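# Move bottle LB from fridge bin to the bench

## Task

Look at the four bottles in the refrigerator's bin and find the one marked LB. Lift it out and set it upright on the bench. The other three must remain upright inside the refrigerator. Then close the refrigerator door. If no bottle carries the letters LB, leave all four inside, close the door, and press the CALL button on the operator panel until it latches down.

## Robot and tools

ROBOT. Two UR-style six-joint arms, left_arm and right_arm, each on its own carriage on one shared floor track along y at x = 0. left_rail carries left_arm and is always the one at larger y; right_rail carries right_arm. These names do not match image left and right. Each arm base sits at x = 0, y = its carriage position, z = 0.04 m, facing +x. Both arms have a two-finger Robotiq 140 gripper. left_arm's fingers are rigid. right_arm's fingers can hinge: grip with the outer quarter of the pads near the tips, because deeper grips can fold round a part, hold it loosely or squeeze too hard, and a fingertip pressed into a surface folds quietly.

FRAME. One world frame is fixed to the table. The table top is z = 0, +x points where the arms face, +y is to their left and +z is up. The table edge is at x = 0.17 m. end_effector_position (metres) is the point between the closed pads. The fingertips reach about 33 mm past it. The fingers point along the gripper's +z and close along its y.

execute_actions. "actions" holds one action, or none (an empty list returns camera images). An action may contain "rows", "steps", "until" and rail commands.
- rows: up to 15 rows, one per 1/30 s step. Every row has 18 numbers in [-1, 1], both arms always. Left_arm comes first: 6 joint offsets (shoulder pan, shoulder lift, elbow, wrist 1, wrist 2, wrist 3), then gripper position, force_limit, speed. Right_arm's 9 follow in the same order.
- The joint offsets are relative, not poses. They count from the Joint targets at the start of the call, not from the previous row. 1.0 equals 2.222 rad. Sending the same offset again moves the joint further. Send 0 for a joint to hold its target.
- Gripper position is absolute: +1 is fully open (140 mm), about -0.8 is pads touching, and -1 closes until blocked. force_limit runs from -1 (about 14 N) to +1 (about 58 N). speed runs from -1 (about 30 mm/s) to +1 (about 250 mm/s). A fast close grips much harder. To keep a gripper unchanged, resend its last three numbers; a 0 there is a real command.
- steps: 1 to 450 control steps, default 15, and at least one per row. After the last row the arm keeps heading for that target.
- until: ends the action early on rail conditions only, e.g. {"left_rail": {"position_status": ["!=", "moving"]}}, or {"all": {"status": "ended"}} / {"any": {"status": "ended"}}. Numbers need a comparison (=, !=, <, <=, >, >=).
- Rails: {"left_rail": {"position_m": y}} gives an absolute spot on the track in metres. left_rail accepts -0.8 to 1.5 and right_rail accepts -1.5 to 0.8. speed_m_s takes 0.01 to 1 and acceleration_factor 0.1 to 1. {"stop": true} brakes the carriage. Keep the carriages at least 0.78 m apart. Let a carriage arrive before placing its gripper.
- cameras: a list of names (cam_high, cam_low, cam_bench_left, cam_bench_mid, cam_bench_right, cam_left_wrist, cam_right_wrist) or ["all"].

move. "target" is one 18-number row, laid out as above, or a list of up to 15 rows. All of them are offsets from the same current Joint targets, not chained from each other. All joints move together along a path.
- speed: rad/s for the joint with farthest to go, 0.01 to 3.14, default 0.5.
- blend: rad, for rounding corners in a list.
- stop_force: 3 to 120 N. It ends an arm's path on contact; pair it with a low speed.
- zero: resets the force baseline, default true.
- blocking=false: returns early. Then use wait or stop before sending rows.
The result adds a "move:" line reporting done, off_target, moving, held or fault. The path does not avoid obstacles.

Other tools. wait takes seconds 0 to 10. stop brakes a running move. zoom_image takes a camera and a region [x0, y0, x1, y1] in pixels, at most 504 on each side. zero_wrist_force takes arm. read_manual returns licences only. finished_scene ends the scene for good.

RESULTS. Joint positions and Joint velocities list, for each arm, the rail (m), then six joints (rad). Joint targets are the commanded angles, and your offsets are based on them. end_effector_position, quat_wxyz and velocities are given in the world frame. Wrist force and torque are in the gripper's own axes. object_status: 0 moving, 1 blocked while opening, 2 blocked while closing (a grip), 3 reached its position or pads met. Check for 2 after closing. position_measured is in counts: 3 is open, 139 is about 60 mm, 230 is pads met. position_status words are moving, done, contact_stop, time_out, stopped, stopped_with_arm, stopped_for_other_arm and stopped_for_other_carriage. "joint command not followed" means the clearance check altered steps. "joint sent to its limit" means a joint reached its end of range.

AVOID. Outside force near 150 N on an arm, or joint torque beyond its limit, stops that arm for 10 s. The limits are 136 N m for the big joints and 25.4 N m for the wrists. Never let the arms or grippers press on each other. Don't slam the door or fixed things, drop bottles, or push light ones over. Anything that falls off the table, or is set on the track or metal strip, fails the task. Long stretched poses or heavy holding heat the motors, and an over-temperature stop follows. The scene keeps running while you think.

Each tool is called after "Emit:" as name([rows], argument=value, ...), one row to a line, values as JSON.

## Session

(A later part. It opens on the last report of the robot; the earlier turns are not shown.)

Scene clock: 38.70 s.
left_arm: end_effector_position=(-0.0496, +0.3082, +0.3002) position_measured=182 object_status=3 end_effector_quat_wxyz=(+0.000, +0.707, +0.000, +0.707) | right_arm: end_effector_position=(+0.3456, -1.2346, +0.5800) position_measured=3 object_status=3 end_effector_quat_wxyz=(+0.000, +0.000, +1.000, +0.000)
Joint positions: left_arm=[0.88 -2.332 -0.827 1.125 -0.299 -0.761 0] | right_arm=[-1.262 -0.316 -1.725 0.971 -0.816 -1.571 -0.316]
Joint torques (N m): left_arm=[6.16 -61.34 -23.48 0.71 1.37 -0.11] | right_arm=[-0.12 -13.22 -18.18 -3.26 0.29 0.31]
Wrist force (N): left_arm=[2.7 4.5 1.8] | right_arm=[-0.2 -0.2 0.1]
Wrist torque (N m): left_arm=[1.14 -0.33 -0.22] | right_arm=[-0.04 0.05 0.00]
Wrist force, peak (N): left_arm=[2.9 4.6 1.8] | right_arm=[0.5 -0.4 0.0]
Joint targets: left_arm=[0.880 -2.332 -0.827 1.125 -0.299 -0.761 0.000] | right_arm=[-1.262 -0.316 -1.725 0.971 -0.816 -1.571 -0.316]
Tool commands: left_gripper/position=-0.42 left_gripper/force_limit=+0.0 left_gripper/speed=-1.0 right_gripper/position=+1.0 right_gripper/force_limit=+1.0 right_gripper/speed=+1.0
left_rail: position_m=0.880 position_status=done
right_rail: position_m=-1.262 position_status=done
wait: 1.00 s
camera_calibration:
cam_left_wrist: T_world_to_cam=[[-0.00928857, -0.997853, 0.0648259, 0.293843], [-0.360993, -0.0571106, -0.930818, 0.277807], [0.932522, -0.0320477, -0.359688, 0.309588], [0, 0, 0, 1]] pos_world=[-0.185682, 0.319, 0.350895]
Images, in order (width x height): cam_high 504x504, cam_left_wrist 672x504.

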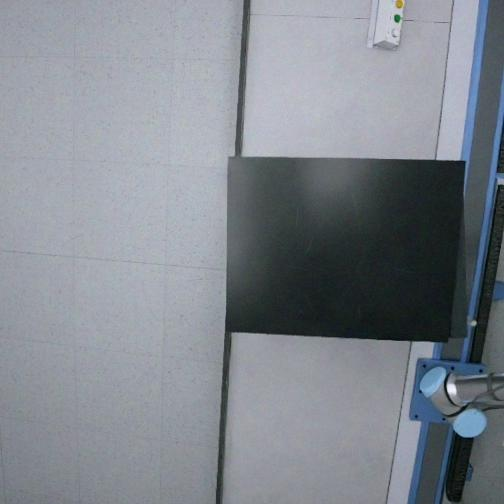

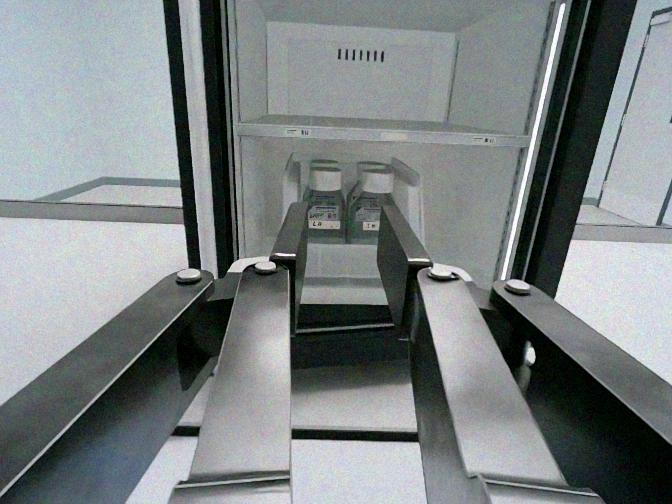

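Emit:
execute_actions([
  {"right_rail":{"position_m":-0.25},"rows":[[0,0,0,0,0,0,-0.42,0,-1,0,0,0,0,0,0,-0.99,-1,-0.5]],"steps":200,"until":{"right_rail":{"position_status":["!=","moving"]}}},
], cameras=["cam_right_wrist","cam_high","cam_left_wrist"])

Scene clock: 44.20 s.
left_arm: end_effector_position=(-0.0496, +0.3082, +0.3002) position_measured=182 object_status=3 end_effector_quat_wxyz=(+0.000, +0.707, +0.000, +0.707) | right_arm: end_effector_position=(+0.3456, -0.2228, +0.5800) position_measured=232 object_status=3 end_effector_quat_wxyz=(+0.000, +0.000, +1.000, +0.000)
Joint positions: left_arm=[0.88 -2.332 -0.827 1.125 -0.299 -0.761 0] | right_arm=[-0.25 -0.316 -1.725 0.971 -0.816 -1.571 -0.316]
Joint torques (N m): left_arm=[4.88 -61.48 -12.54 -0.06 1.04 -0.59] | right_arm=[0.1 -13.4 -19.31 -3.21 0.4 0.23]
Wrist force (N): left_arm=[2.6 4.6 1.9] | right_arm=[0.1 -0.1 0.1]
Wrist torque (N m): left_arm=[1.16 -0.31 -0.21] | right_arm=[-0.02 -0.03 0.00]
Wrist force, peak (N): left_arm=[2.7 4.8 1.8] | right_arm=[-0.1 -1.4 0.1]
Joint targets: left_arm=[0.880 -2.332 -0.827 1.125 -0.299 -0.761 0.000] | right_arm=[-0.250 -0.316 -1.725 0.971 -0.816 -1.571 -0.316]
left_rail: position_m=0.880 position_status=done
right_rail: position_m=-0.250 position_status=done
camera_calibration:
cam_left_wrist: T_world_to_cam=[[-0.00928857, -0.997853, 0.0648259, 0.293843], [-0.360993, -0.0571106, -0.930818, 0.277807], [0.932522, -0.0320477, -0.359688, 0.309588], [0, 0, 0, 1]] pos_world=[-0.185682, 0.319, 0.350895]
cam_right_wrist: T_world_to_cam=[[0.0270356, 0.999307, -0.0255888, 0.239311], [0.936503, -0.016367, 0.350278, -0.532117], [0.349617, -0.0334339, -0.936296, 0.560925], [0, 0, 0, 1]] pos_world=[0.29575, -0.2291, 0.717704]
Images, in order (width x height): cam_high 504x504, cam_left_wrist 672x504, cam_right_wrist 672x504.

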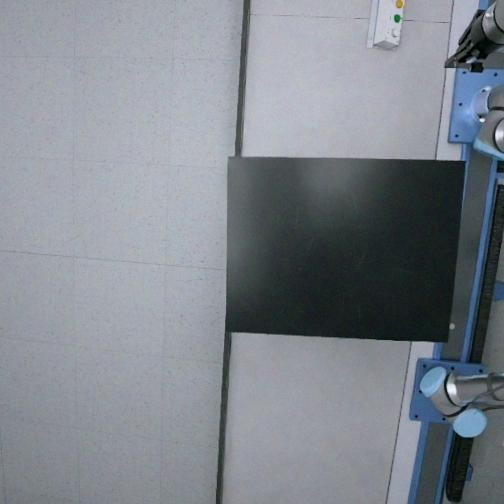

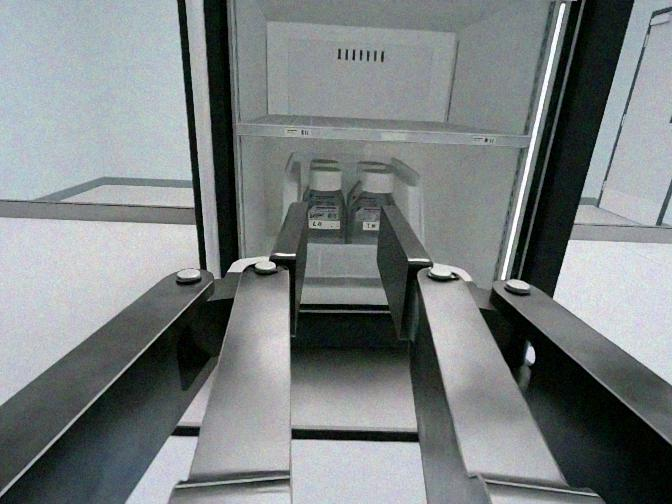

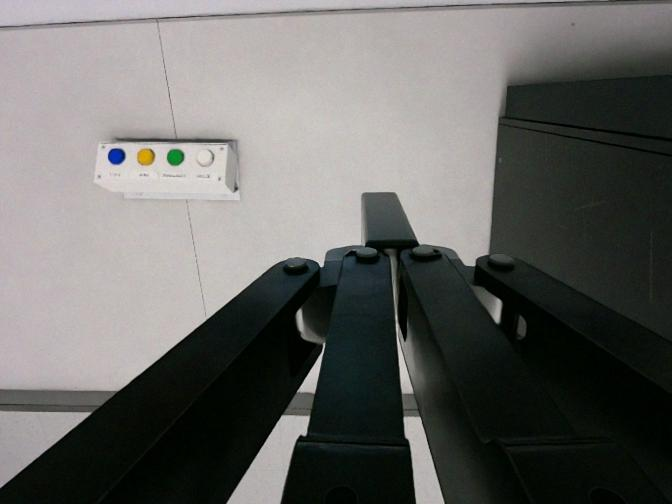

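Emit:
move([
  [0.0286,-0.20095,0.31961,-0.11866,0.0286,0,1,-0.3,-1,0,0.04973,-0.21701,0.16692,0,0,-0.99,-1,-0.5],
  [0.0286,-0.20095,0.31961,-0.11866,0.0286,0,1,-0.3,-1,0.57619,0.04973,-0.21701,0.16692,0,0.26202,-0.99,-1,-0.5],
], speed=0.8, blend=0.1)

Emit:
execute_actions([
  {"right_rail":{"position_m":-0.15},"steps":100,"until":{"right_rail":{"position_status":["!=","moving"]}}},
], cameras=["cam_right_wrist","cam_left_wrist","cam_high"])

Scene clock: 49.60 s.
left_arm: end_effector_position=(+0.1200, +0.4445, +0.3001) position_measured=3 object_status=0 end_effector_quat_wxyz=(+0.000, +0.707, +0.000, +0.707) | right_arm: end_effector_position=(+0.0329, +0.0313, +0.6702) position_measured=232 object_status=3 end_effector_quat_wxyz=(+0.000, -0.342, +0.940, +0.000)
Joint positions: left_arm=[0.88 -2.269 -1.274 1.835 -0.563 -0.698 0] | right_arm=[-0.25 0.964 -1.615 0.488 -0.445 -1.571 0.266]
Joint torques (N m): left_arm=[5.14 -42.34 -7.24 -0.17 1.32 -0.75] | right_arm=[13.15 -2.43 -12.4 -0.99 0.32 2.91]
Wrist force (N): left_arm=[2.5 4.5 2.1] | right_arm=[0.0 0.0 0.2]
Wrist torque (N m): left_arm=[1.19 -0.20 -0.15] | right_arm=[0.00 -0.03 -0.11]
Wrist force, peak (N): left_arm=[2.7 5.0 2.3] | right_arm=[1.5 1.5 0.2]
Joint targets: left_arm=[0.880 -2.269 -1.274 1.835 -0.563 -0.698 0.000] | right_arm=[-0.250 0.964 -1.615 0.488 -0.445 -1.571 0.266]
left_rail: position_m=0.880 position_status=done
right_rail: position_m=-0.250 position_status=done
move: done

Scene clock: 50.70 s.
left_arm: end_effector_position=(+0.1200, +0.4445, +0.3001) position_measured=3 object_status=3 end_effector_quat_wxyz=(+0.000, +0.707, +0.000, +0.707) | right_arm: end_effector_position=(+0.0329, +0.1313, +0.6701) position_measured=232 object_status=3 end_effector_quat_wxyz=(+0.000, -0.342, +0.940, +0.000)
Joint positions: left_arm=[0.88 -2.269 -1.274 1.835 -0.563 -0.698 0] | right_arm=[-0.15 0.964 -1.615 0.488 -0.445 -1.571 0.266]
Joint torques (N m): left_arm=[5.9 -43.12 -7.66 0.1 1.26 -0.89] | right_arm=[11.41 -12.17 -10.4 -1.82 0.23 2.82]
Wrist force (N): left_arm=[2.4 4.5 2.5] | right_arm=[0.2 0.0 -0.1]
Wrist torque (N m): left_arm=[1.19 -0.20 -0.15] | right_arm=[0.00 -0.06 -0.11]
Wrist force, peak (N): left_arm=[2.4 4.5 2.5] | right_arm=[1.2 -1.1 0.2]
Joint targets: left_arm=[0.880 -2.269 -1.274 1.835 -0.563 -0.698 0.000] | right_arm=[-0.150 0.964 -1.615 0.488 -0.445 -1.571 0.266]
Tool commands: left_gripper/position=+1.0 left_gripper/force_limit=-0.3 left_gripper/speed=-1.0 right_gripper/position=-0.99 right_gripper/force_limit=-1.0 right_gripper/speed=-0.5
left_rail: position_m=0.880 position_status=done
right_rail: position_m=-0.150 position_status=done
camera_calibration:
cam_left_wrist: T_world_to_cam=[[-0.00929503, -0.997853, 0.0648267, 0.431438], [-0.360906, -0.057112, -0.930852, 0.346607], [0.932556, -0.0320487, -0.359601, 0.155792], [0, 0, 0, 1]] pos_world=[-0.0161816, 0.4553, 0.350694]
cam_right_wrist: T_world_to_cam=[[-0.621595, 0.782926, -0.0254057, -0.0540895], [0.727766, 0.589191, 0.351013, -0.338235], [0.289787, 0.199699, -0.936026, 0.737646], [0, 0, 0, 1]] pos_world=[-0.00122577, 0.0943262, 0.807806]
Images, in order (width x height): cam_high 504x504, cam_left_wrist 672x504, cam_right_wrist 672x504.

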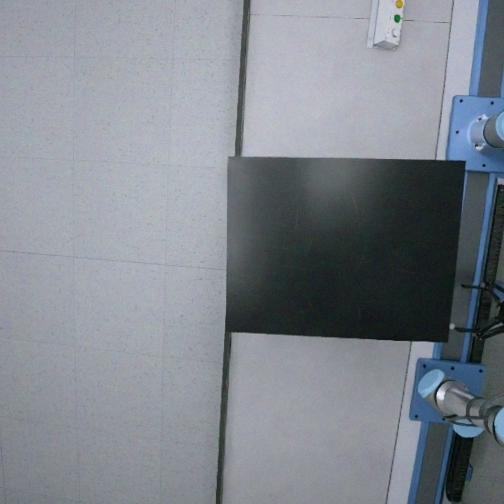

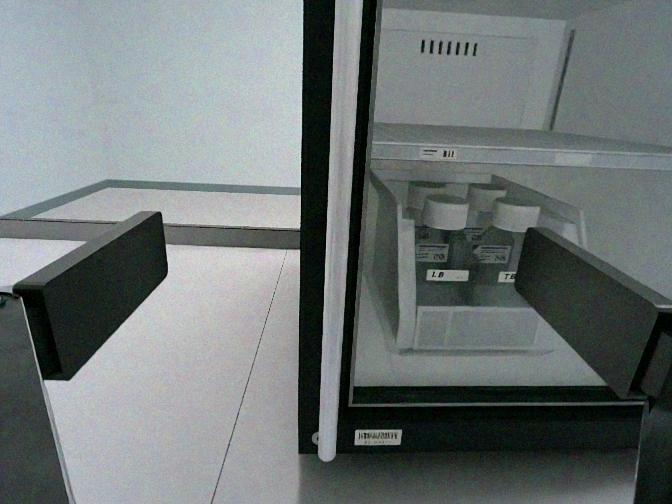

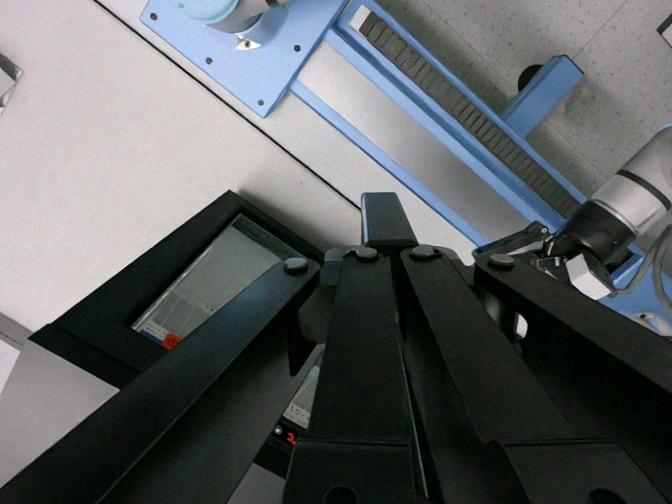

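Emit:
move(target=[0.07517,-0.02765,0.037,-0.00935,0.07517,0,1,-0.3,-1,0,0,0,0,0,0,-0.99,-1,-0.5], speed=0.25, stop_force=15)

Emit:
execute_actions([
  {"rows":[[0,0,0,0,0,0,-1,-0.1,-1,0,0,0,0,0,0,-0.99,-1,-0.5]],"steps":150},
], cameras=["cam_left_wrist"])

Scene clock: 52.63 s.
left_arm: end_effector_position=(+0.2100, +0.4443, +0.3001) position_measured=3 object_status=3 end_effector_quat_wxyz=(+0.000, +0.707, +0.000, +0.707) | right_arm: end_effector_position=(+0.0329, +0.1313, +0.6702) position_measured=232 object_status=3 end_effector_quat_wxyz=(+0.000, -0.342, +0.940, +0.000)
Joint positions: left_arm=[0.88 -2.102 -1.335 1.918 -0.583 -0.531 0] | right_arm=[-0.15 0.964 -1.615 0.488 -0.445 -1.571 0.266]
Joint torques (N m): left_arm=[5.27 -39.25 -8.08 -0.71 1.21 -1.28] | right_arm=[5.51 -18.24 -7.61 -2.77 0.28 2.75]
Wrist force (N): left_arm=[2.2 4.8 2.0] | right_arm=[-0.1 -0.1 0.0]
Wrist torque (N m): left_arm=[1.23 -0.18 -0.19] | right_arm=[-0.04 0.01 -0.11]
Wrist force, peak (N): left_arm=[2.0 4.9 3.5] | right_arm=[0.6 0.2 0.0]
Joint targets: left_arm=[0.880 -2.102 -1.335 1.918 -0.583 -0.531 0.000] | right_arm=[-0.150 0.964 -1.615 0.488 -0.445 -1.571 0.266]
left_rail: position_m=0.880 position_status=done
right_rail: position_m=-0.150 position_status=done
move: done

Scene clock: 57.83 s.
left_arm: end_effector_position=(+0.2100, +0.4443, +0.3001) position_measured=209 object_status=2 end_effector_quat_wxyz=(+0.000, +0.707, +0.000, +0.707) | right_arm: end_effector_position=(+0.0329, +0.1313, +0.6702) position_measured=232 object_status=3 end_effector_quat_wxyz=(+0.000, -0.342, +0.940, +0.000)
Joint positions: left_arm=[0.88 -2.102 -1.335 1.918 -0.583 -0.531 0] | right_arm=[-0.15 0.964 -1.615 0.488 -0.445 -1.571 0.266]
Joint torques (N m): left_arm=[4.49 -37.73 -11.77 -0.46 1.42 -1.54] | right_arm=[-6.01 -19.07 -7.13 -4.15 0.24 2.16]
Wrist force (N): left_arm=[1.7 1.7 0.4] | right_arm=[-0.2 0.1 -0.1]
Wrist torque (N m): left_arm=[1.41 -0.22 -0.27] | right_arm=[0.02 0.03 -0.11]
Wrist force, peak (N): left_arm=[2.3 5.0 2.3] | right_arm=[0.6 -0.2 0.3]
Joint targets: left_arm=[0.880 -2.102 -1.335 1.918 -0.583 -0.531 0.000] | right_arm=[-0.150 0.964 -1.615 0.488 -0.445 -1.571 0.266]
left_rail: position_m=0.880 position_status=done
right_rail: position_m=-0.150 position_status=done
camera_calibration:
cam_left_wrist: T_world_to_cam=[[-0.00926543, -0.997847, 0.0649205, 0.43203], [-0.36082, -0.0572132, -0.930879, 0.37922], [0.932589, -0.0320496, -0.359513, 0.0718583], [0, 0, 0, 1]] pos_world=[0.0738186, 0.455099, 0.350794]
Images, in order (width x height): cam_left_wrist 672x504.

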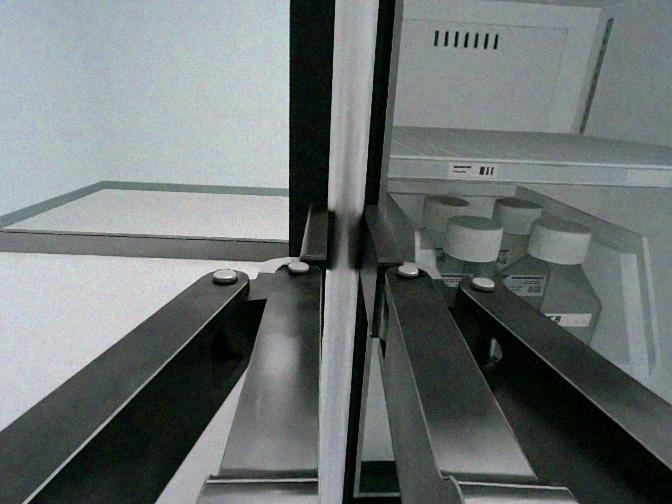

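Emit:
move([
  [-0.04247,0.02849,-0.03823,0.00974,-0.04247,0,-1,-0.1,-1,0,0,0,0,0,0,-0.99,-1,-0.5],
  [-0.07225,0.06747,-0.09375,0.02628,-0.07225,0,-1,-0.1,-1,0,0,0,0,0,0,-0.99,-1,-0.5],
  [-0.09062,0.11445,-0.16529,0.05084,-0.09062,0,-1,-0.1,-1,0,0,0,0,0,0,-0.99,-1,-0.5],
  [-0.10057,0.16771,-0.25177,0.08406,-0.10057,0,-1,-0.1,-1,0,0,0,0,0,0,-0.99,-1,-0.5],
  [-0.10238,0.23028,-0.35959,0.12931,-0.10238,0,-1,-0.1,-1,0,0,0,0,0,0,-0.99,-1,-0.5],
], speed=0.15, blend=0.015, cameras=["cam_left_wrist","cam_high","cam_right_wrist"])

Scene clock: 64.30 s.
left_arm: end_effector_position=(-0.0488, +0.3061, +0.3002) position_measured=209 object_status=2 end_effector_quat_wxyz=(+0.000, +0.707, +0.000, +0.707) | right_arm: end_effector_position=(+0.0329, +0.1313, +0.6702) position_measured=232 object_status=3 end_effector_quat_wxyz=(+0.000, -0.342, +0.940, +0.000)
Joint positions: left_arm=[0.88 -2.329 -0.823 1.119 -0.296 -0.758 0] | right_arm=[-0.15 0.964 -1.615 0.488 -0.445 -1.571 0.266]
Joint torques (N m): left_arm=[-14.19 -31.46 -28.83 0.95 -6.3 -1.46] | right_arm=[-11.46 -18.43 -7.09 -4.28 0.32 1.57]
Wrist force (N): left_arm=[12.7 17.7 17.4] | right_arm=[0.1 -0.2 0.0]
Wrist torque (N m): left_arm=[0.80 -0.21 -0.28] | right_arm=[-0.05 -0.04 -0.11]
Wrist force, peak (N): left_arm=[-10.9 -28.9 -14.3] | right_arm=[0.6 0.1 0.2]
Joint targets: left_arm=[0.880 -2.329 -0.823 1.119 -0.296 -0.758 0.000] | right_arm=[-0.150 0.964 -1.615 0.488 -0.445 -1.571 0.266]
left_rail: position_m=0.880 position_status=done
right_rail: position_m=-0.150 position_status=done
move: done
camera_calibration:
cam_left_wrist: T_world_to_cam=[[-0.00928857, -0.997853, 0.0648259, 0.291655], [-0.360993, -0.0571106, -0.930818, 0.277934], [0.932522, -0.0320477, -0.359688, 0.308865], [0, 0, 0, 1]] pos_world=[-0.184982, 0.3168, 0.350895]
cam_right_wrist: T_world_to_cam=[[-0.621595, 0.782926, -0.0254057, -0.0540895], [0.727766, 0.589191, 0.351013, -0.338235], [0.289787, 0.199699, -0.936026, 0.737646], [0, 0, 0, 1]] pos_world=[-0.00122577, 0.0943262, 0.807806]
Images, in order (width x height): cam_high 504x504, cam_left_wrist 672x504, cam_right_wrist 672x504.

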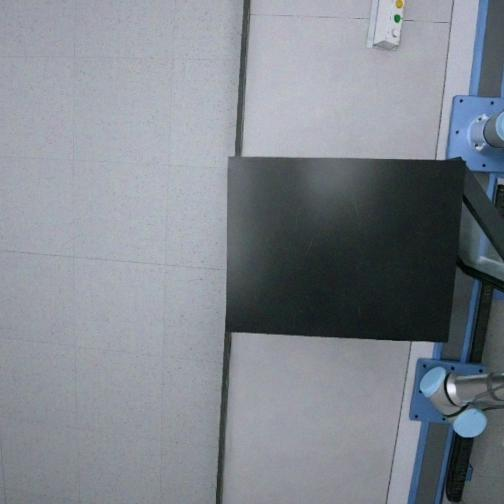

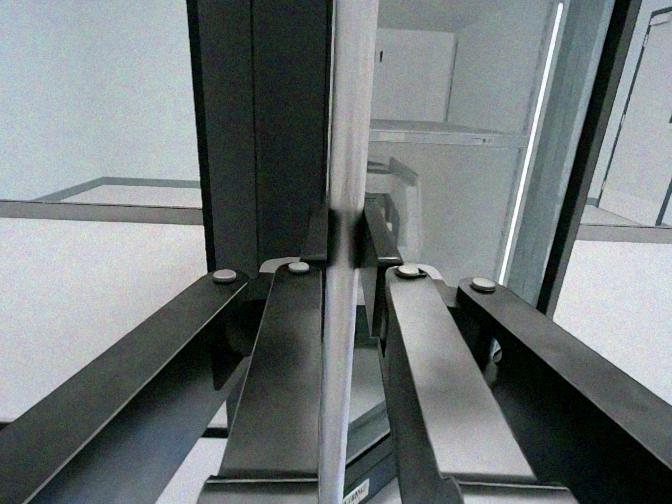

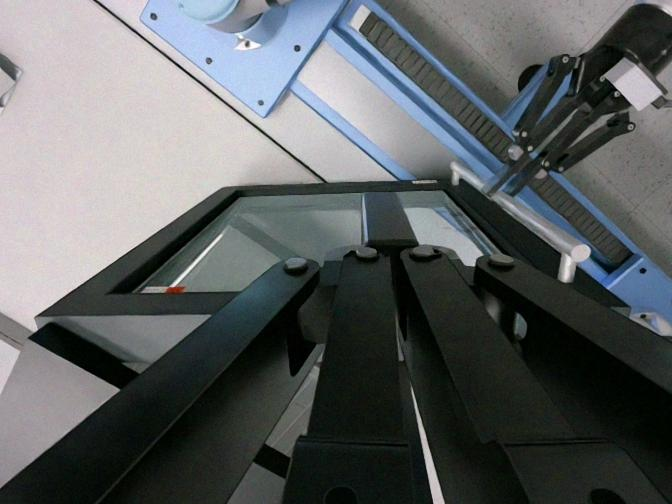

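Emit:
move([
  [0,0,0,0,0,0,-1,-0.1,-1,0,0.10576,0.02412,-0.12988,0,0,-0.99,-1,-0.5],
  [0,0,0,0,0,0,-1,-0.1,-1,0,0.00126,0.32381,-0.32507,0,0,-0.99,-1,-0.5],
], speed=0.4, stop_force=15, cameras=["cam_left_wrist","cam_high","cam_right_wrist"])

Scene clock: 68.13 s.
left_arm: end_effector_position=(-0.0488, +0.3060, +0.3002) position_measured=209 object_status=2 end_effector_quat_wxyz=(+0.000, +0.707, +0.000, +0.707) | right_arm: end_effector_position=(+0.1430, +0.2900, +0.4703) position_measured=232 object_status=3 end_effector_quat_wxyz=(+0.000, -0.342, +0.940, +0.000)
Joint positions: left_arm=[0.88 -2.329 -0.823 1.119 -0.296 -0.758 0] | right_arm=[-0.15 0.964 -1.612 1.208 -1.167 -1.571 0.266]
Joint torques (N m): left_arm=[-13.76 -32.14 -29.98 0.84 -5.69 -1.47] | right_arm=[-12.45 -29.75 -16.38 -5.08 0.58 1.12]
Wrist force (N): left_arm=[12.9 18.1 18.2] | right_arm=[0.2 -0.2 0.3]
Wrist torque (N m): left_arm=[0.79 -0.21 -0.29] | right_arm=[-0.06 -0.07 -0.09]
Wrist force, peak (N): left_arm=[13.6 18.5 18.1] | right_arm=[3.5 -0.4 -0.7]
Joint targets: left_arm=[0.880 -2.329 -0.823 1.119 -0.296 -0.758 0.000] | right_arm=[-0.150 0.964 -1.612 1.208 -1.167 -1.571 0.266]
left_rail: position_m=0.880 position_status=done
right_rail: position_m=-0.150 position_status=done
move: done
camera_calibration:
cam_left_wrist: T_world_to_cam=[[-0.00928857, -0.997853, 0.0648259, 0.291655], [-0.360993, -0.0571106, -0.930818, 0.277934], [0.932522, -0.0320477, -0.359688, 0.308865], [0, 0, 0, 1]] pos_world=[-0.184982, 0.3168, 0.350895]
cam_right_wrist: T_world_to_cam=[[-0.621595, 0.782926, -0.0254057, -0.114978], [0.727766, 0.589191, 0.351013, -0.441734], [0.289787, 0.199699, -0.936026, 0.48703], [0, 0, 0, 1]] pos_world=[0.108874, 0.253026, 0.608006]
Images, in order (width x height): cam_high 504x504, cam_left_wrist 672x504, cam_right_wrist 672x504.

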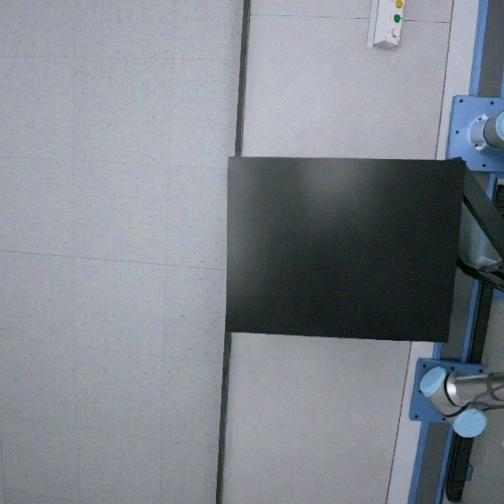

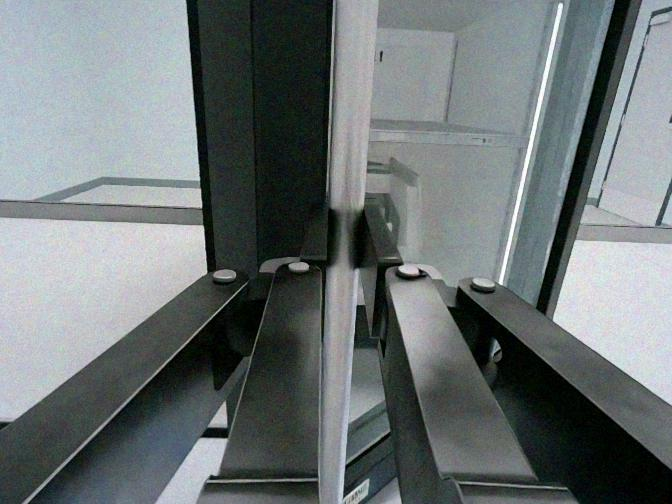

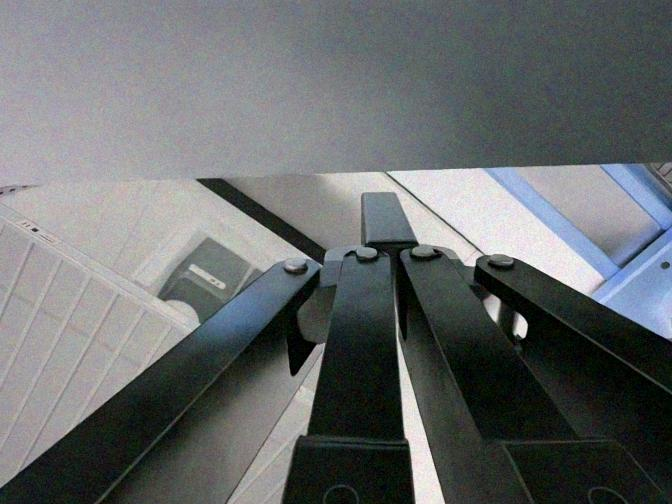

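Emit:
move(target=[0,0,0,0,0,0,-1,-0.1,-1,0.01014,-0.03118,0.02833,0.00285,0,0.01014,-0.99,-1,-0.5], speed=0.05, stop_force=6)

Scene clock: 70.67 s.
left_arm: end_effector_position=(-0.0488, +0.3060, +0.3002) position_measured=209 object_status=2 end_effector_quat_wxyz=(+0.000, +0.707, +0.000, +0.707) | right_arm: end_effector_position=(+0.1232, +0.2737, +0.4705) position_measured=232 object_status=3 end_effector_quat_wxyz=(+0.000, -0.342, +0.940, +0.000)
Joint positions: left_arm=[0.88 -2.329 -0.823 1.118 -0.296 -0.758 0] | right_arm=[-0.15 0.981 -1.663 1.254 -1.163 -1.571 0.283]
Joint torques (N m): left_arm=[-4.93 -46.48 -8.72 1.01 -4.53 -1.42] | right_arm=[-14.06 -11.23 -29.26 -4.5 0.32 -2.33]
Wrist force (N): left_arm=[9.9 20.9 19.4] | right_arm=[-0.9 2.1 -0.4]
Wrist torque (N m): left_arm=[0.70 -0.20 -0.33] | right_arm=[0.33 -0.03 -0.09]
Wrist force, peak (N): left_arm=[10.4 20.8 19.3] | right_arm=[-27.5 2.0 7.1]
Joint targets: left_arm=[0.880 -2.329 -0.823 1.119 -0.296 -0.758 0.000] | right_arm=[-0.150 0.981 -1.663 1.254 -1.163 -1.571 0.283]
left_rail: position_m=0.880 position_status=done
right_rail: position_m=-0.150 position_status=done
move: contact (right_arm); right_arm: the shoulder lift is farthest, 0.018 rad from its target

Emit:
execute_actions([
  {"rows":[[0,0,0,0,0,0,-0.42,-0.1,-1,0,0,0,0,0,0,-0.99,-1,-0.5]],"steps":40},
], cameras=["cam_left_wrist"])

Emit:
move([
  [-0.05107,0.08,-0.14594,0.06594,-0.05107,0,-0.42,-0.1,-1,0,0,0,0,0,0,-0.99,-1,-0.5],
  [-0.18169,-0.25877,0.39561,-0.13684,-0.18169,0,-0.42,-0.1,-1,0,0,0,0,0,0,-0.99,-1,-0.5],
], speed=0.5, cameras=["cam_left_wrist","cam_high","cam_right_wrist"])

Scene clock: 73.07 s.
left_arm: end_effector_position=(-0.0488, +0.3060, +0.3002) position_measured=182 object_status=3 end_effector_quat_wxyz=(+0.000, +0.707, +0.000, +0.707) | right_arm: end_effector_position=(+0.1232, +0.2737, +0.4705) position_measured=232 object_status=3 end_effector_quat_wxyz=(+0.000, -0.342, +0.940, +0.000)
Joint positions: left_arm=[0.88 -2.329 -0.823 1.119 -0.296 -0.758 0] | right_arm=[-0.15 0.981 -1.663 1.254 -1.163 -1.571 0.283]
Joint torques (N m): left_arm=[-0.35 -58.7 -20.75 1.02 1.19 -1.47] | right_arm=[3.51 -18.05 -24.06 -0.3 0.35 -1.22]
Wrist force (N): left_arm=[3.9 5.9 1.7] | right_arm=[0.5 1.5 -0.4]
Wrist torque (N m): left_arm=[1.45 -0.58 -0.21] | right_arm=[0.34 -0.20 -0.08]
Wrist force, peak (N): left_arm=[11.2 21.0 19.4] | right_arm=[-7.0 -0.8 -2.1]
Joint targets: left_arm=[0.880 -2.329 -0.823 1.119 -0.296 -0.758 0.000] | right_arm=[-0.150 0.981 -1.663 1.254 -1.163 -1.571 0.283]
left_rail: position_m=0.880 position_status=done
right_rail: position_m=-0.150 position_status=done
camera_calibration:
cam_left_wrist: T_world_to_cam=[[-0.00932507, -0.997859, 0.0647319, 0.291683], [-0.360992, -0.0570098, -0.930825, 0.277905], [0.932522, -0.0320477, -0.359688, 0.308865], [0, 0, 0, 1]] pos_world=[-0.184982, 0.3168, 0.350895]
Images, in order (width x height): cam_left_wrist 672x504.

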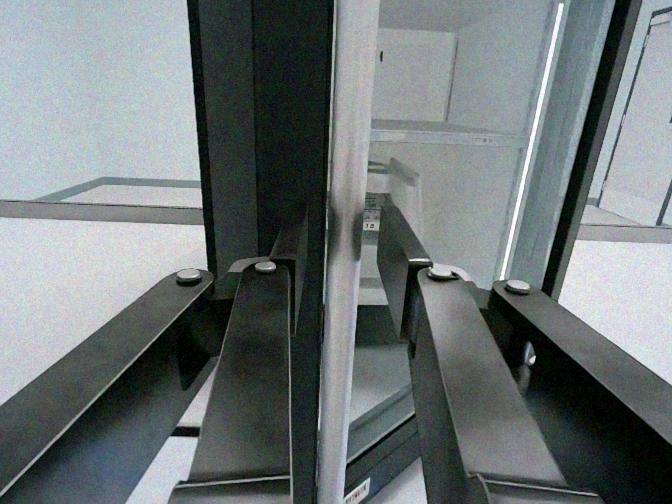

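Scene clock: 77.20 s.
left_arm: end_effector_position=(-0.0001, +0.5998, +0.3000) position_measured=182 object_status=3 end_effector_quat_wxyz=(+0.000, +0.707, +0.000, +0.707) | right_arm: end_effector_position=(+0.1232, +0.2737, +0.4705) position_measured=232 object_status=3 end_effector_quat_wxyz=(+0.000, -0.342, +0.940, +0.000)
Joint positions: left_arm=[0.88 -2.733 -1.398 1.997 -0.6 -1.162 0] | right_arm=[-0.15 0.981 -1.663 1.254 -1.163 -1.571 0.283]
Joint torques (N m): left_arm=[-7.13 -35.84 -7.04 0.6 -1.55 -1.65] | right_arm=[14.29 -25.22 -16.18 -1.51 0.32 2.1]
Wrist force (N): left_arm=[3.2 6.2 2.3] | right_arm=[0.2 1.2 0.1]
Wrist torque (N m): left_arm=[1.50 -0.44 -0.21] | right_arm=[0.30 -0.14 -0.07]
Wrist force, peak (N): left_arm=[3.9 6.2 3.3] | right_arm=[0.3 1.6 0.1]
Joint targets: left_arm=[0.880 -2.733 -1.398 1.998 -0.600 -1.162 0.000] | right_arm=[-0.150 0.981 -1.663 1.254 -1.163 -1.571 0.283]
left_rail: position_m=0.880 position_status=done
right_rail: position_m=-0.150 position_status=done
move: done
camera_calibration:
cam_left_wrist: T_world_to_cam=[[-0.00928964, -0.997874, 0.0645141, 0.585413], [-0.361193, -0.0568125, -0.930759, 0.311915], [0.932445, -0.0319485, -0.359898, 0.272705], [0, 0, 0, 1]] pos_world=[-0.136183, 0.610601, 0.350696]
cam_right_wrist: T_world_to_cam=[[-0.621595, 0.782926, -0.0254057, -0.114441], [0.727766, 0.589191, 0.351013, -0.417732], [0.289787, 0.199699, -0.936026, 0.49623], [0, 0, 0, 1]] pos_world=[0.0890742, 0.236626, 0.608206]
Images, in order (width x height): cam_high 504x504, cam_left_wrist 672x504, cam_right_wrist 672x504.

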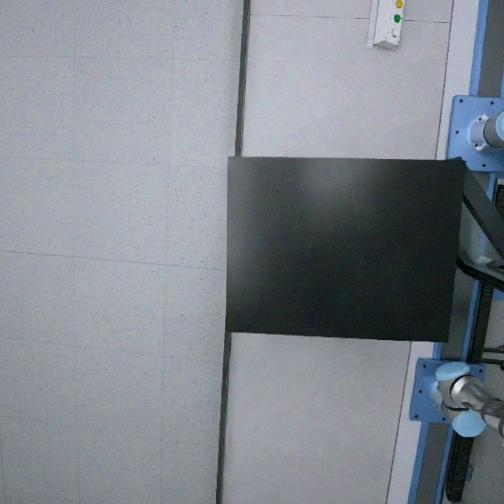

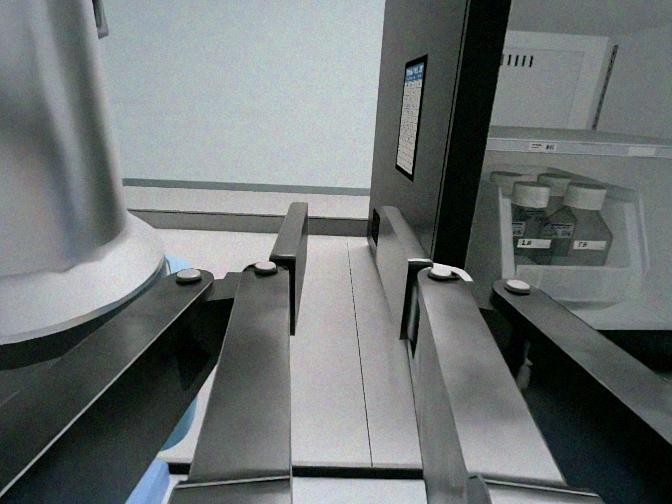

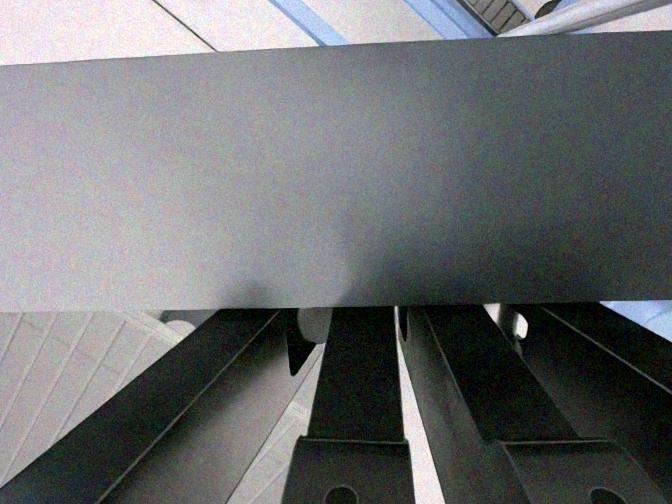

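Emit:
move([
  [0,0,0,0,0,0,-0.42,-0.1,-1,0.02671,-0.06851,0.05562,0.01342,0,-0.09117,-0.99,-1,-0.5],
  [0,0,0,0,0,0,-0.42,-0.1,-1,0.03417,-0.14147,0.10026,0.04176,0,-0.20153,-0.99,-1,-0.5],
  [0,0,0,0,0,0,-0.42,-0.1,-1,0.02964,-0.16704,0.11238,0.0552,0,-0.24533,-0.99,-1,-0.5],
], speed=0.12, blend=0.02, stop_force=40, cameras=["cam_left_wrist","cam_high","cam_right_wrist"])

Scene clock: 83.60 s.
left_arm: end_effector_position=(-0.0001, +0.5999, +0.3000) position_measured=182 object_status=3 end_effector_quat_wxyz=(+0.000, +0.707, +0.000, +0.707) | right_arm: end_effector_position=(+0.0086, +0.1313, +0.4698) position_measured=232 object_status=3 end_effector_quat_wxyz=(+0.000, -0.609, +0.793, +0.000)
Joint positions: left_arm=[0.88 -2.733 -1.398 1.998 -0.6 -1.162 0] | right_arm=[-0.15 1.047 -2.034 1.504 -1.04 -1.571 -0.262]
Joint torques (N m): left_arm=[-5.3 -36.18 -7.02 0.83 -1.31 -1.18] | right_arm=[-13.54 -9.3 -15.82 -0.62 0.35 -2.22]
Wrist force (N): left_arm=[3.3 6.0 2.3] | right_arm=[-0.9 1.4 0.0]
Wrist torque (N m): left_arm=[1.47 -0.46 -0.22] | right_arm=[0.29 0.00 0.07]
Wrist force, peak (N): left_arm=[3.5 6.4 2.4] | right_arm=[-2.4 2.4 1.5]
Joint targets: left_arm=[0.880 -2.733 -1.398 1.998 -0.600 -1.162 0.000] | right_arm=[-0.150 1.047 -2.034 1.504 -1.040 -1.571 -0.262]
left_rail: position_m=0.880 position_status=done
right_rail: position_m=-0.150 position_status=done
move: done
camera_calibration:
cam_left_wrist: T_world_to_cam=[[-0.00928964, -0.997874, 0.0645141, 0.585413], [-0.361193, -0.0568125, -0.930759, 0.311915], [0.932445, -0.0319485, -0.359898, 0.272705], [0, 0, 0, 1]] pos_world=[-0.136183, 0.610601, 0.350696]
cam_right_wrist: T_world_to_cam=[[-0.958275, 0.284706, -0.0255159, -0.00588389], [0.258219, 0.900483, 0.349933, -0.286617], [0.122605, 0.328743, -0.936427, 0.541908], [0, 0, 0, 1]] pos_world=[0.00193104, 0.0816207, 0.607604]
Images, in order (width x height): cam_high 504x504, cam_left_wrist 672x504, cam_right_wrist 672x504.

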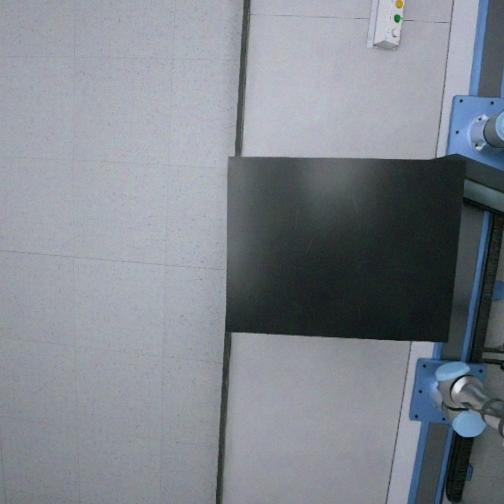

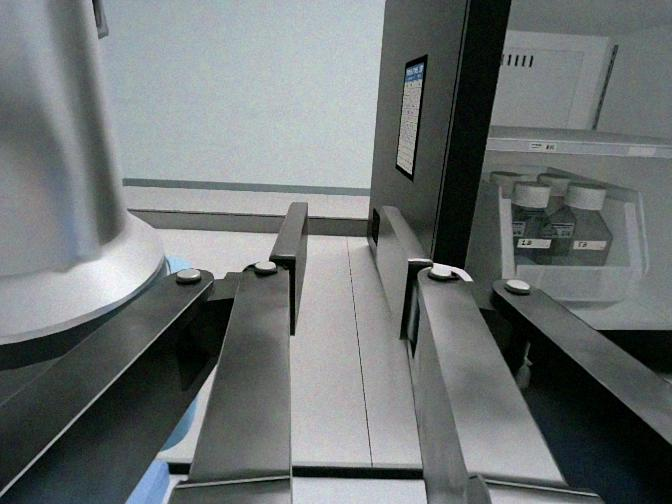

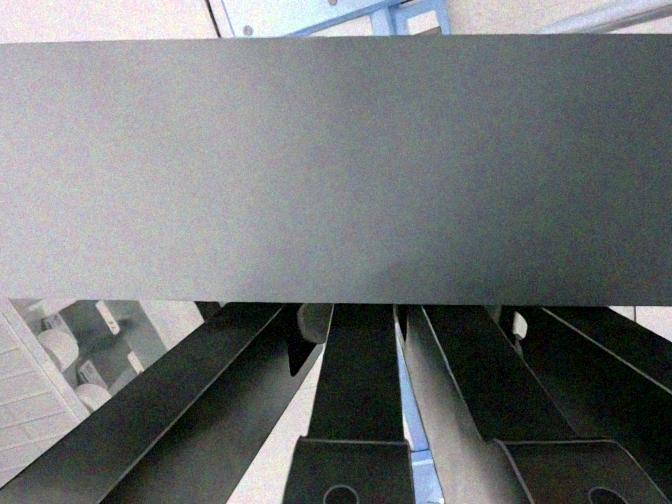

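Emit:
move(target=[0.22839,0.1614,-0.19169,0.03028,0.22839,0,1,-1,-1,0,0,0,0,0,0,-0.99,-1,-0.5], speed=0.5, cameras=["cam_left_wrist","cam_high"])

Emit:
zoom_image(camera="cam_left_wrist", region=[260, 130, 520, 390])

Scene clock: 87.80 s.
left_arm: end_effector_position=(+0.0800, +0.3598, +0.2702) position_measured=3 object_status=0 end_effector_quat_wxyz=(+0.000, +0.707, +0.000, +0.707) | right_arm: end_effector_position=(+0.0086, +0.1313, +0.4698) position_measured=232 object_status=3 end_effector_quat_wxyz=(+0.000, -0.609, +0.793, +0.000)
Joint positions: left_arm=[0.88 -2.225 -1.04 1.572 -0.533 -0.654 0] | right_arm=[-0.15 1.047 -2.034 1.504 -1.04 -1.571 -0.262]
Joint torques (N m): left_arm=[5.92 -27.29 -29.53 3.25 1.27 -1.36] | right_arm=[-3.63 -4.45 -23.42 -3.22 0.4 -2.25]
Wrist force (N): left_arm=[3.4 5.6 2.3] | right_arm=[0.3 1.4 0.0]
Wrist torque (N m): left_arm=[1.39 -0.40 -0.19] | right_arm=[0.29 -0.10 0.05]
Wrist force, peak (N): left_arm=[3.0 7.7 3.5] | right_arm=[0.7 2.1 -0.2]
Joint targets: left_arm=[0.880 -2.225 -1.040 1.572 -0.533 -0.654 0.000] | right_arm=[-0.150 1.047 -2.034 1.504 -1.040 -1.571 -0.262]
left_rail: position_m=0.880 position_status=done
right_rail: position_m=-0.150 position_status=done
move: done
camera_calibration:
cam_left_wrist: T_world_to_cam=[[-0.00929503, -0.997853, 0.0648267, 0.348487], [-0.360906, -0.057112, -0.930852, 0.299537], [0.932556, -0.0320487, -0.359601, 0.179534], [0, 0, 0, 1]] pos_world=[-0.0560816, 0.3706, 0.320794]
Images, in order (width x height): cam_high 504x504, cam_left_wrist 672x504.

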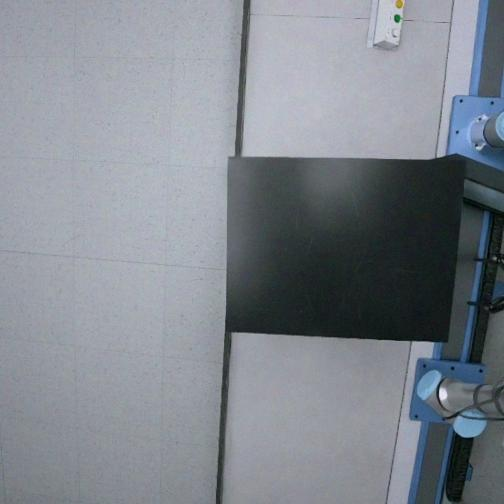

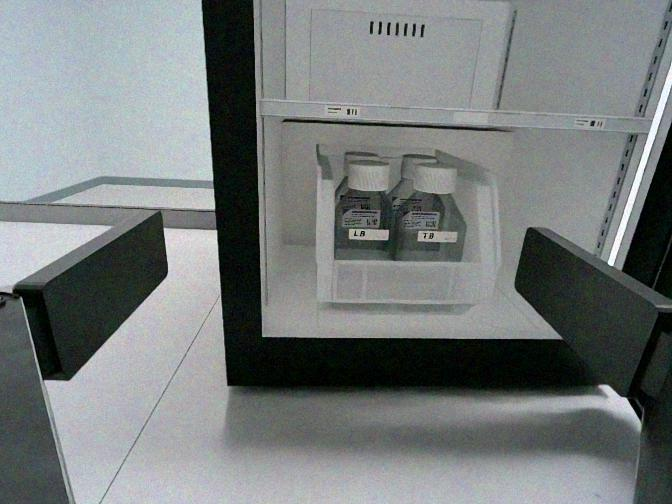

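Scaled by 1.938 from the camera's 672x504 image, which has a finer 960x720 frame.

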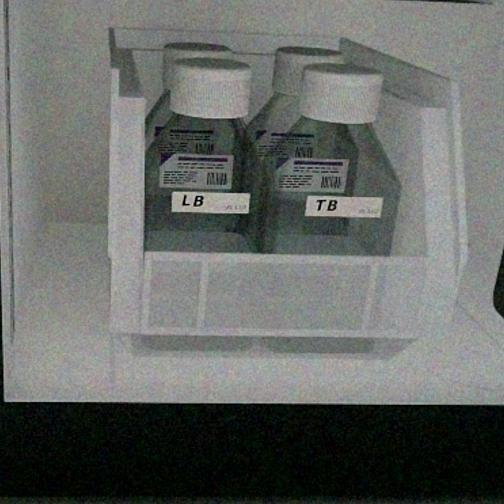

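Emit:
execute_actions([
  {"left_rail":{"position_m":0.78},"steps":100,"until":{"left_rail":{"position_status":["!=","moving"]}}},
], cameras=["cam_left_wrist"])

Emit:
zoom_image(camera="cam_left_wrist", region=[180, 90, 440, 350])

Scene clock: 89.07 s.
left_arm: end_effector_position=(+0.0800, +0.2598, +0.2702) position_measured=3 object_status=3 end_effector_quat_wxyz=(+0.000, +0.707, +0.000, +0.707) | right_arm: end_effector_position=(+0.0086, +0.1313, +0.4698) position_measured=232 object_status=3 end_effector_quat_wxyz=(+0.000, -0.609, +0.793, +0.000)
Joint positions: left_arm=[0.78 -2.225 -1.04 1.572 -0.533 -0.654 0] | right_arm=[-0.15 1.047 -2.034 1.504 -1.04 -1.571 -0.262]
Joint torques (N m): left_arm=[2.14 -31.54 -24.81 0.92 0.14 -1.47] | right_arm=[-0.52 -2.17 -25.98 -4.24 0.24 -2.43]
Wrist force (N): left_arm=[3.4 5.8 2.4] | right_arm=[0.4 1.4 0.3]
Wrist torque (N m): left_arm=[1.42 -0.42 -0.20] | right_arm=[0.28 -0.11 0.05]
Wrist force, peak (N): left_arm=[3.5 6.7 2.2] | right_arm=[0.6 1.7 -0.3]
Joint targets: left_arm=[0.780 -2.225 -1.040 1.572 -0.533 -0.654 0.000] | right_arm=[-0.150 1.047 -2.034 1.504 -1.040 -1.571 -0.262]
Tool commands: left_gripper/position=+1.0 left_gripper/force_limit=-1.0 left_gripper/speed=-1.0 right_gripper/position=-0.99 right_gripper/force_limit=-1.0 right_gripper/speed=-0.5
left_rail: position_m=0.780 position_status=done
right_rail: position_m=-0.150 position_status=done
camera_calibration:
cam_left_wrist: T_world_to_cam=[[-0.00929503, -0.997853, 0.0648267, 0.248702], [-0.360906, -0.057112, -0.930852, 0.293826], [0.932556, -0.0320487, -0.359601, 0.176329], [0, 0, 0, 1]] pos_world=[-0.0560816, 0.2706, 0.320794]
Images, in order (width x height): cam_left_wrist 672x504.

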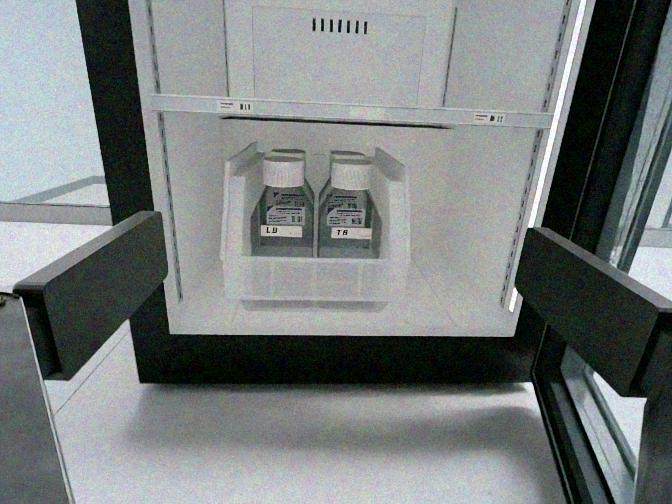

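Scaled by 1.938 from the camera's 672x504 image, which has a finer 960x720 frame.

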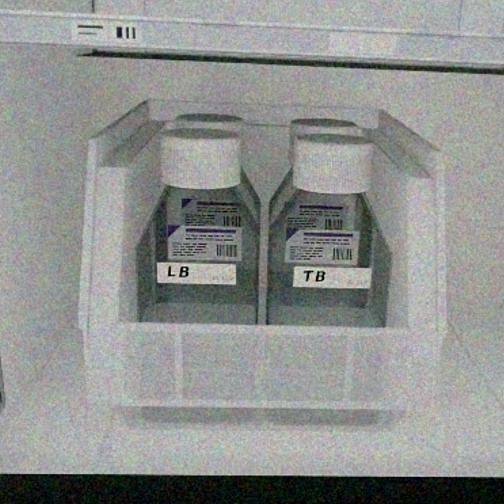

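Emit:
execute_actions([
  {"left_rail":{"position_m":0.88},"rows":[[0,0,0,0,0,0,-0.08,-1,0,0,0,0,0,0,0,-0.99,-1,-0.5]],"steps":100,"until":{"left_rail":{"position_status":["!=","moving"]}}},
])

Emit:
move(target=[0.13077,0.01324,0.0174,-0.03064,0.13077,0,-0.08,-1,0,0,0,0,0,0,0,-0.99,-1,-0.5], speed=0.3, stop_force=15, cameras=["cam_left_wrist"])

Emit:
zoom_image(camera="cam_left_wrist", region=[220, 90, 520, 390])

Scene clock: 93.50 s.
left_arm: end_effector_position=(+0.0800, +0.3598, +0.2702) position_measured=139 object_status=3 end_effector_quat_wxyz=(+0.000, +0.707, +0.000, +0.707) | right_arm: end_effector_position=(+0.0086, +0.1313, +0.4698) position_measured=232 object_status=3 end_effector_quat_wxyz=(+0.000, -0.609, +0.793, +0.000)
Joint positions: left_arm=[0.88 -2.225 -1.04 1.572 -0.533 -0.654 0] | right_arm=[-0.15 1.047 -2.034 1.504 -1.04 -1.571 -0.262]
Joint torques (N m): left_arm=[-1.98 -50.79 -9.76 0.23 -0.77 -1.25] | right_arm=[9.12 1.29 -26.72 -4.16 0.5 -2.36]
Wrist force (N): left_arm=[3.4 5.6 2.3] | right_arm=[0.6 1.4 -0.2]
Wrist torque (N m): left_arm=[1.39 -0.44 -0.19] | right_arm=[0.30 -0.16 0.04]
Wrist force, peak (N): left_arm=[3.2 7.0 2.3] | right_arm=[0.4 1.9 0.1]
Joint targets: left_arm=[0.880 -2.225 -1.040 1.572 -0.533 -0.654 0.000] | right_arm=[-0.150 1.047 -2.034 1.504 -1.040 -1.571 -0.262]
left_rail: position_m=0.880 position_status=done
right_rail: position_m=-0.150 position_status=done

Scene clock: 95.50 s.
left_arm: end_effector_position=(+0.2400, +0.3188, +0.2412) position_measured=139 object_status=3 end_effector_quat_wxyz=(+0.000, +0.707, +0.000, +0.707) | right_arm: end_effector_position=(+0.0086, +0.1313, +0.4698) position_measured=232 object_status=3 end_effector_quat_wxyz=(+0.000, -0.609, +0.793, +0.000)
Joint positions: left_arm=[0.88 -1.935 -1.01 1.61 -0.601 -0.364 0] | right_arm=[-0.15 1.047 -2.034 1.504 -1.04 -1.571 -0.262]
Joint torques (N m): left_arm=[5.18 -27.78 -7.59 -0.91 1.28 -1.32] | right_arm=[11.28 2.87 -26.68 -4.03 0.31 -2.28]
Wrist force (N): left_arm=[3.3 6.1 2.1] | right_arm=[0.5 1.7 -0.1]
Wrist torque (N m): left_arm=[1.50 -0.44 -0.17] | right_arm=[0.36 -0.13 0.05]
Wrist force, peak (N): left_arm=[2.9 6.4 3.7] | right_arm=[0.7 1.8 -0.1]
Joint targets: left_arm=[0.880 -1.935 -1.010 1.610 -0.601 -0.364 0.000] | right_arm=[-0.150 1.047 -2.034 1.504 -1.040 -1.571 -0.262]
left_rail: position_m=0.880 position_status=done
right_rail: position_m=-0.150 position_status=done
move: done
camera_calibration:
cam_left_wrist: T_world_to_cam=[[-0.00933018, -0.997839, 0.0650455, 0.310876], [-0.360705, -0.0573104, -0.930917, 0.328009], [0.932633, -0.0321479, -0.359391, 0.0185452], [0, 0, 0, 1]] pos_world=[0.103919, 0.329599, 0.291793]
Images, in order (width x height): cam_left_wrist 672x504.

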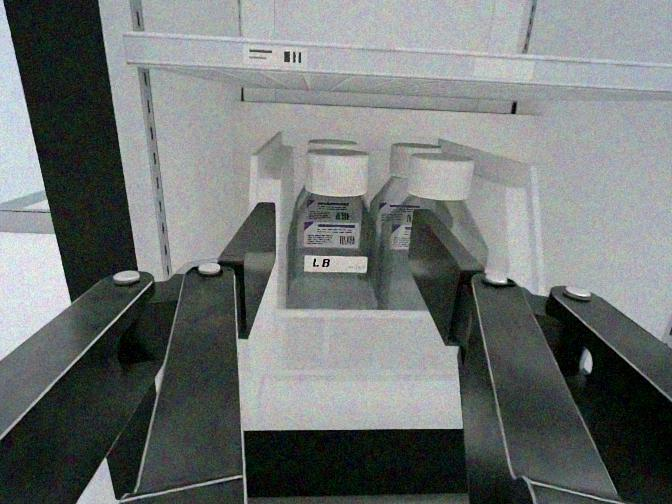

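Scaled by 1.680 from the camera's 672x504 image, which has a finer 960x720 frame.

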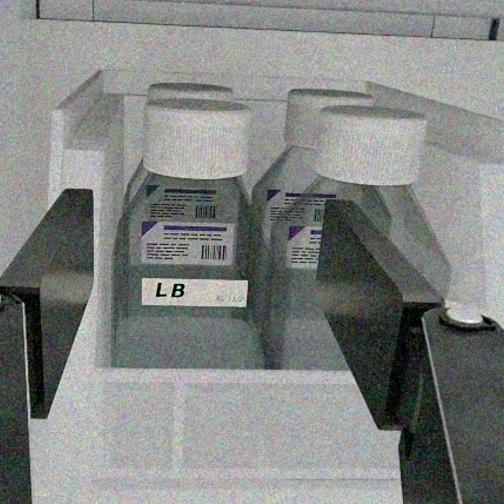

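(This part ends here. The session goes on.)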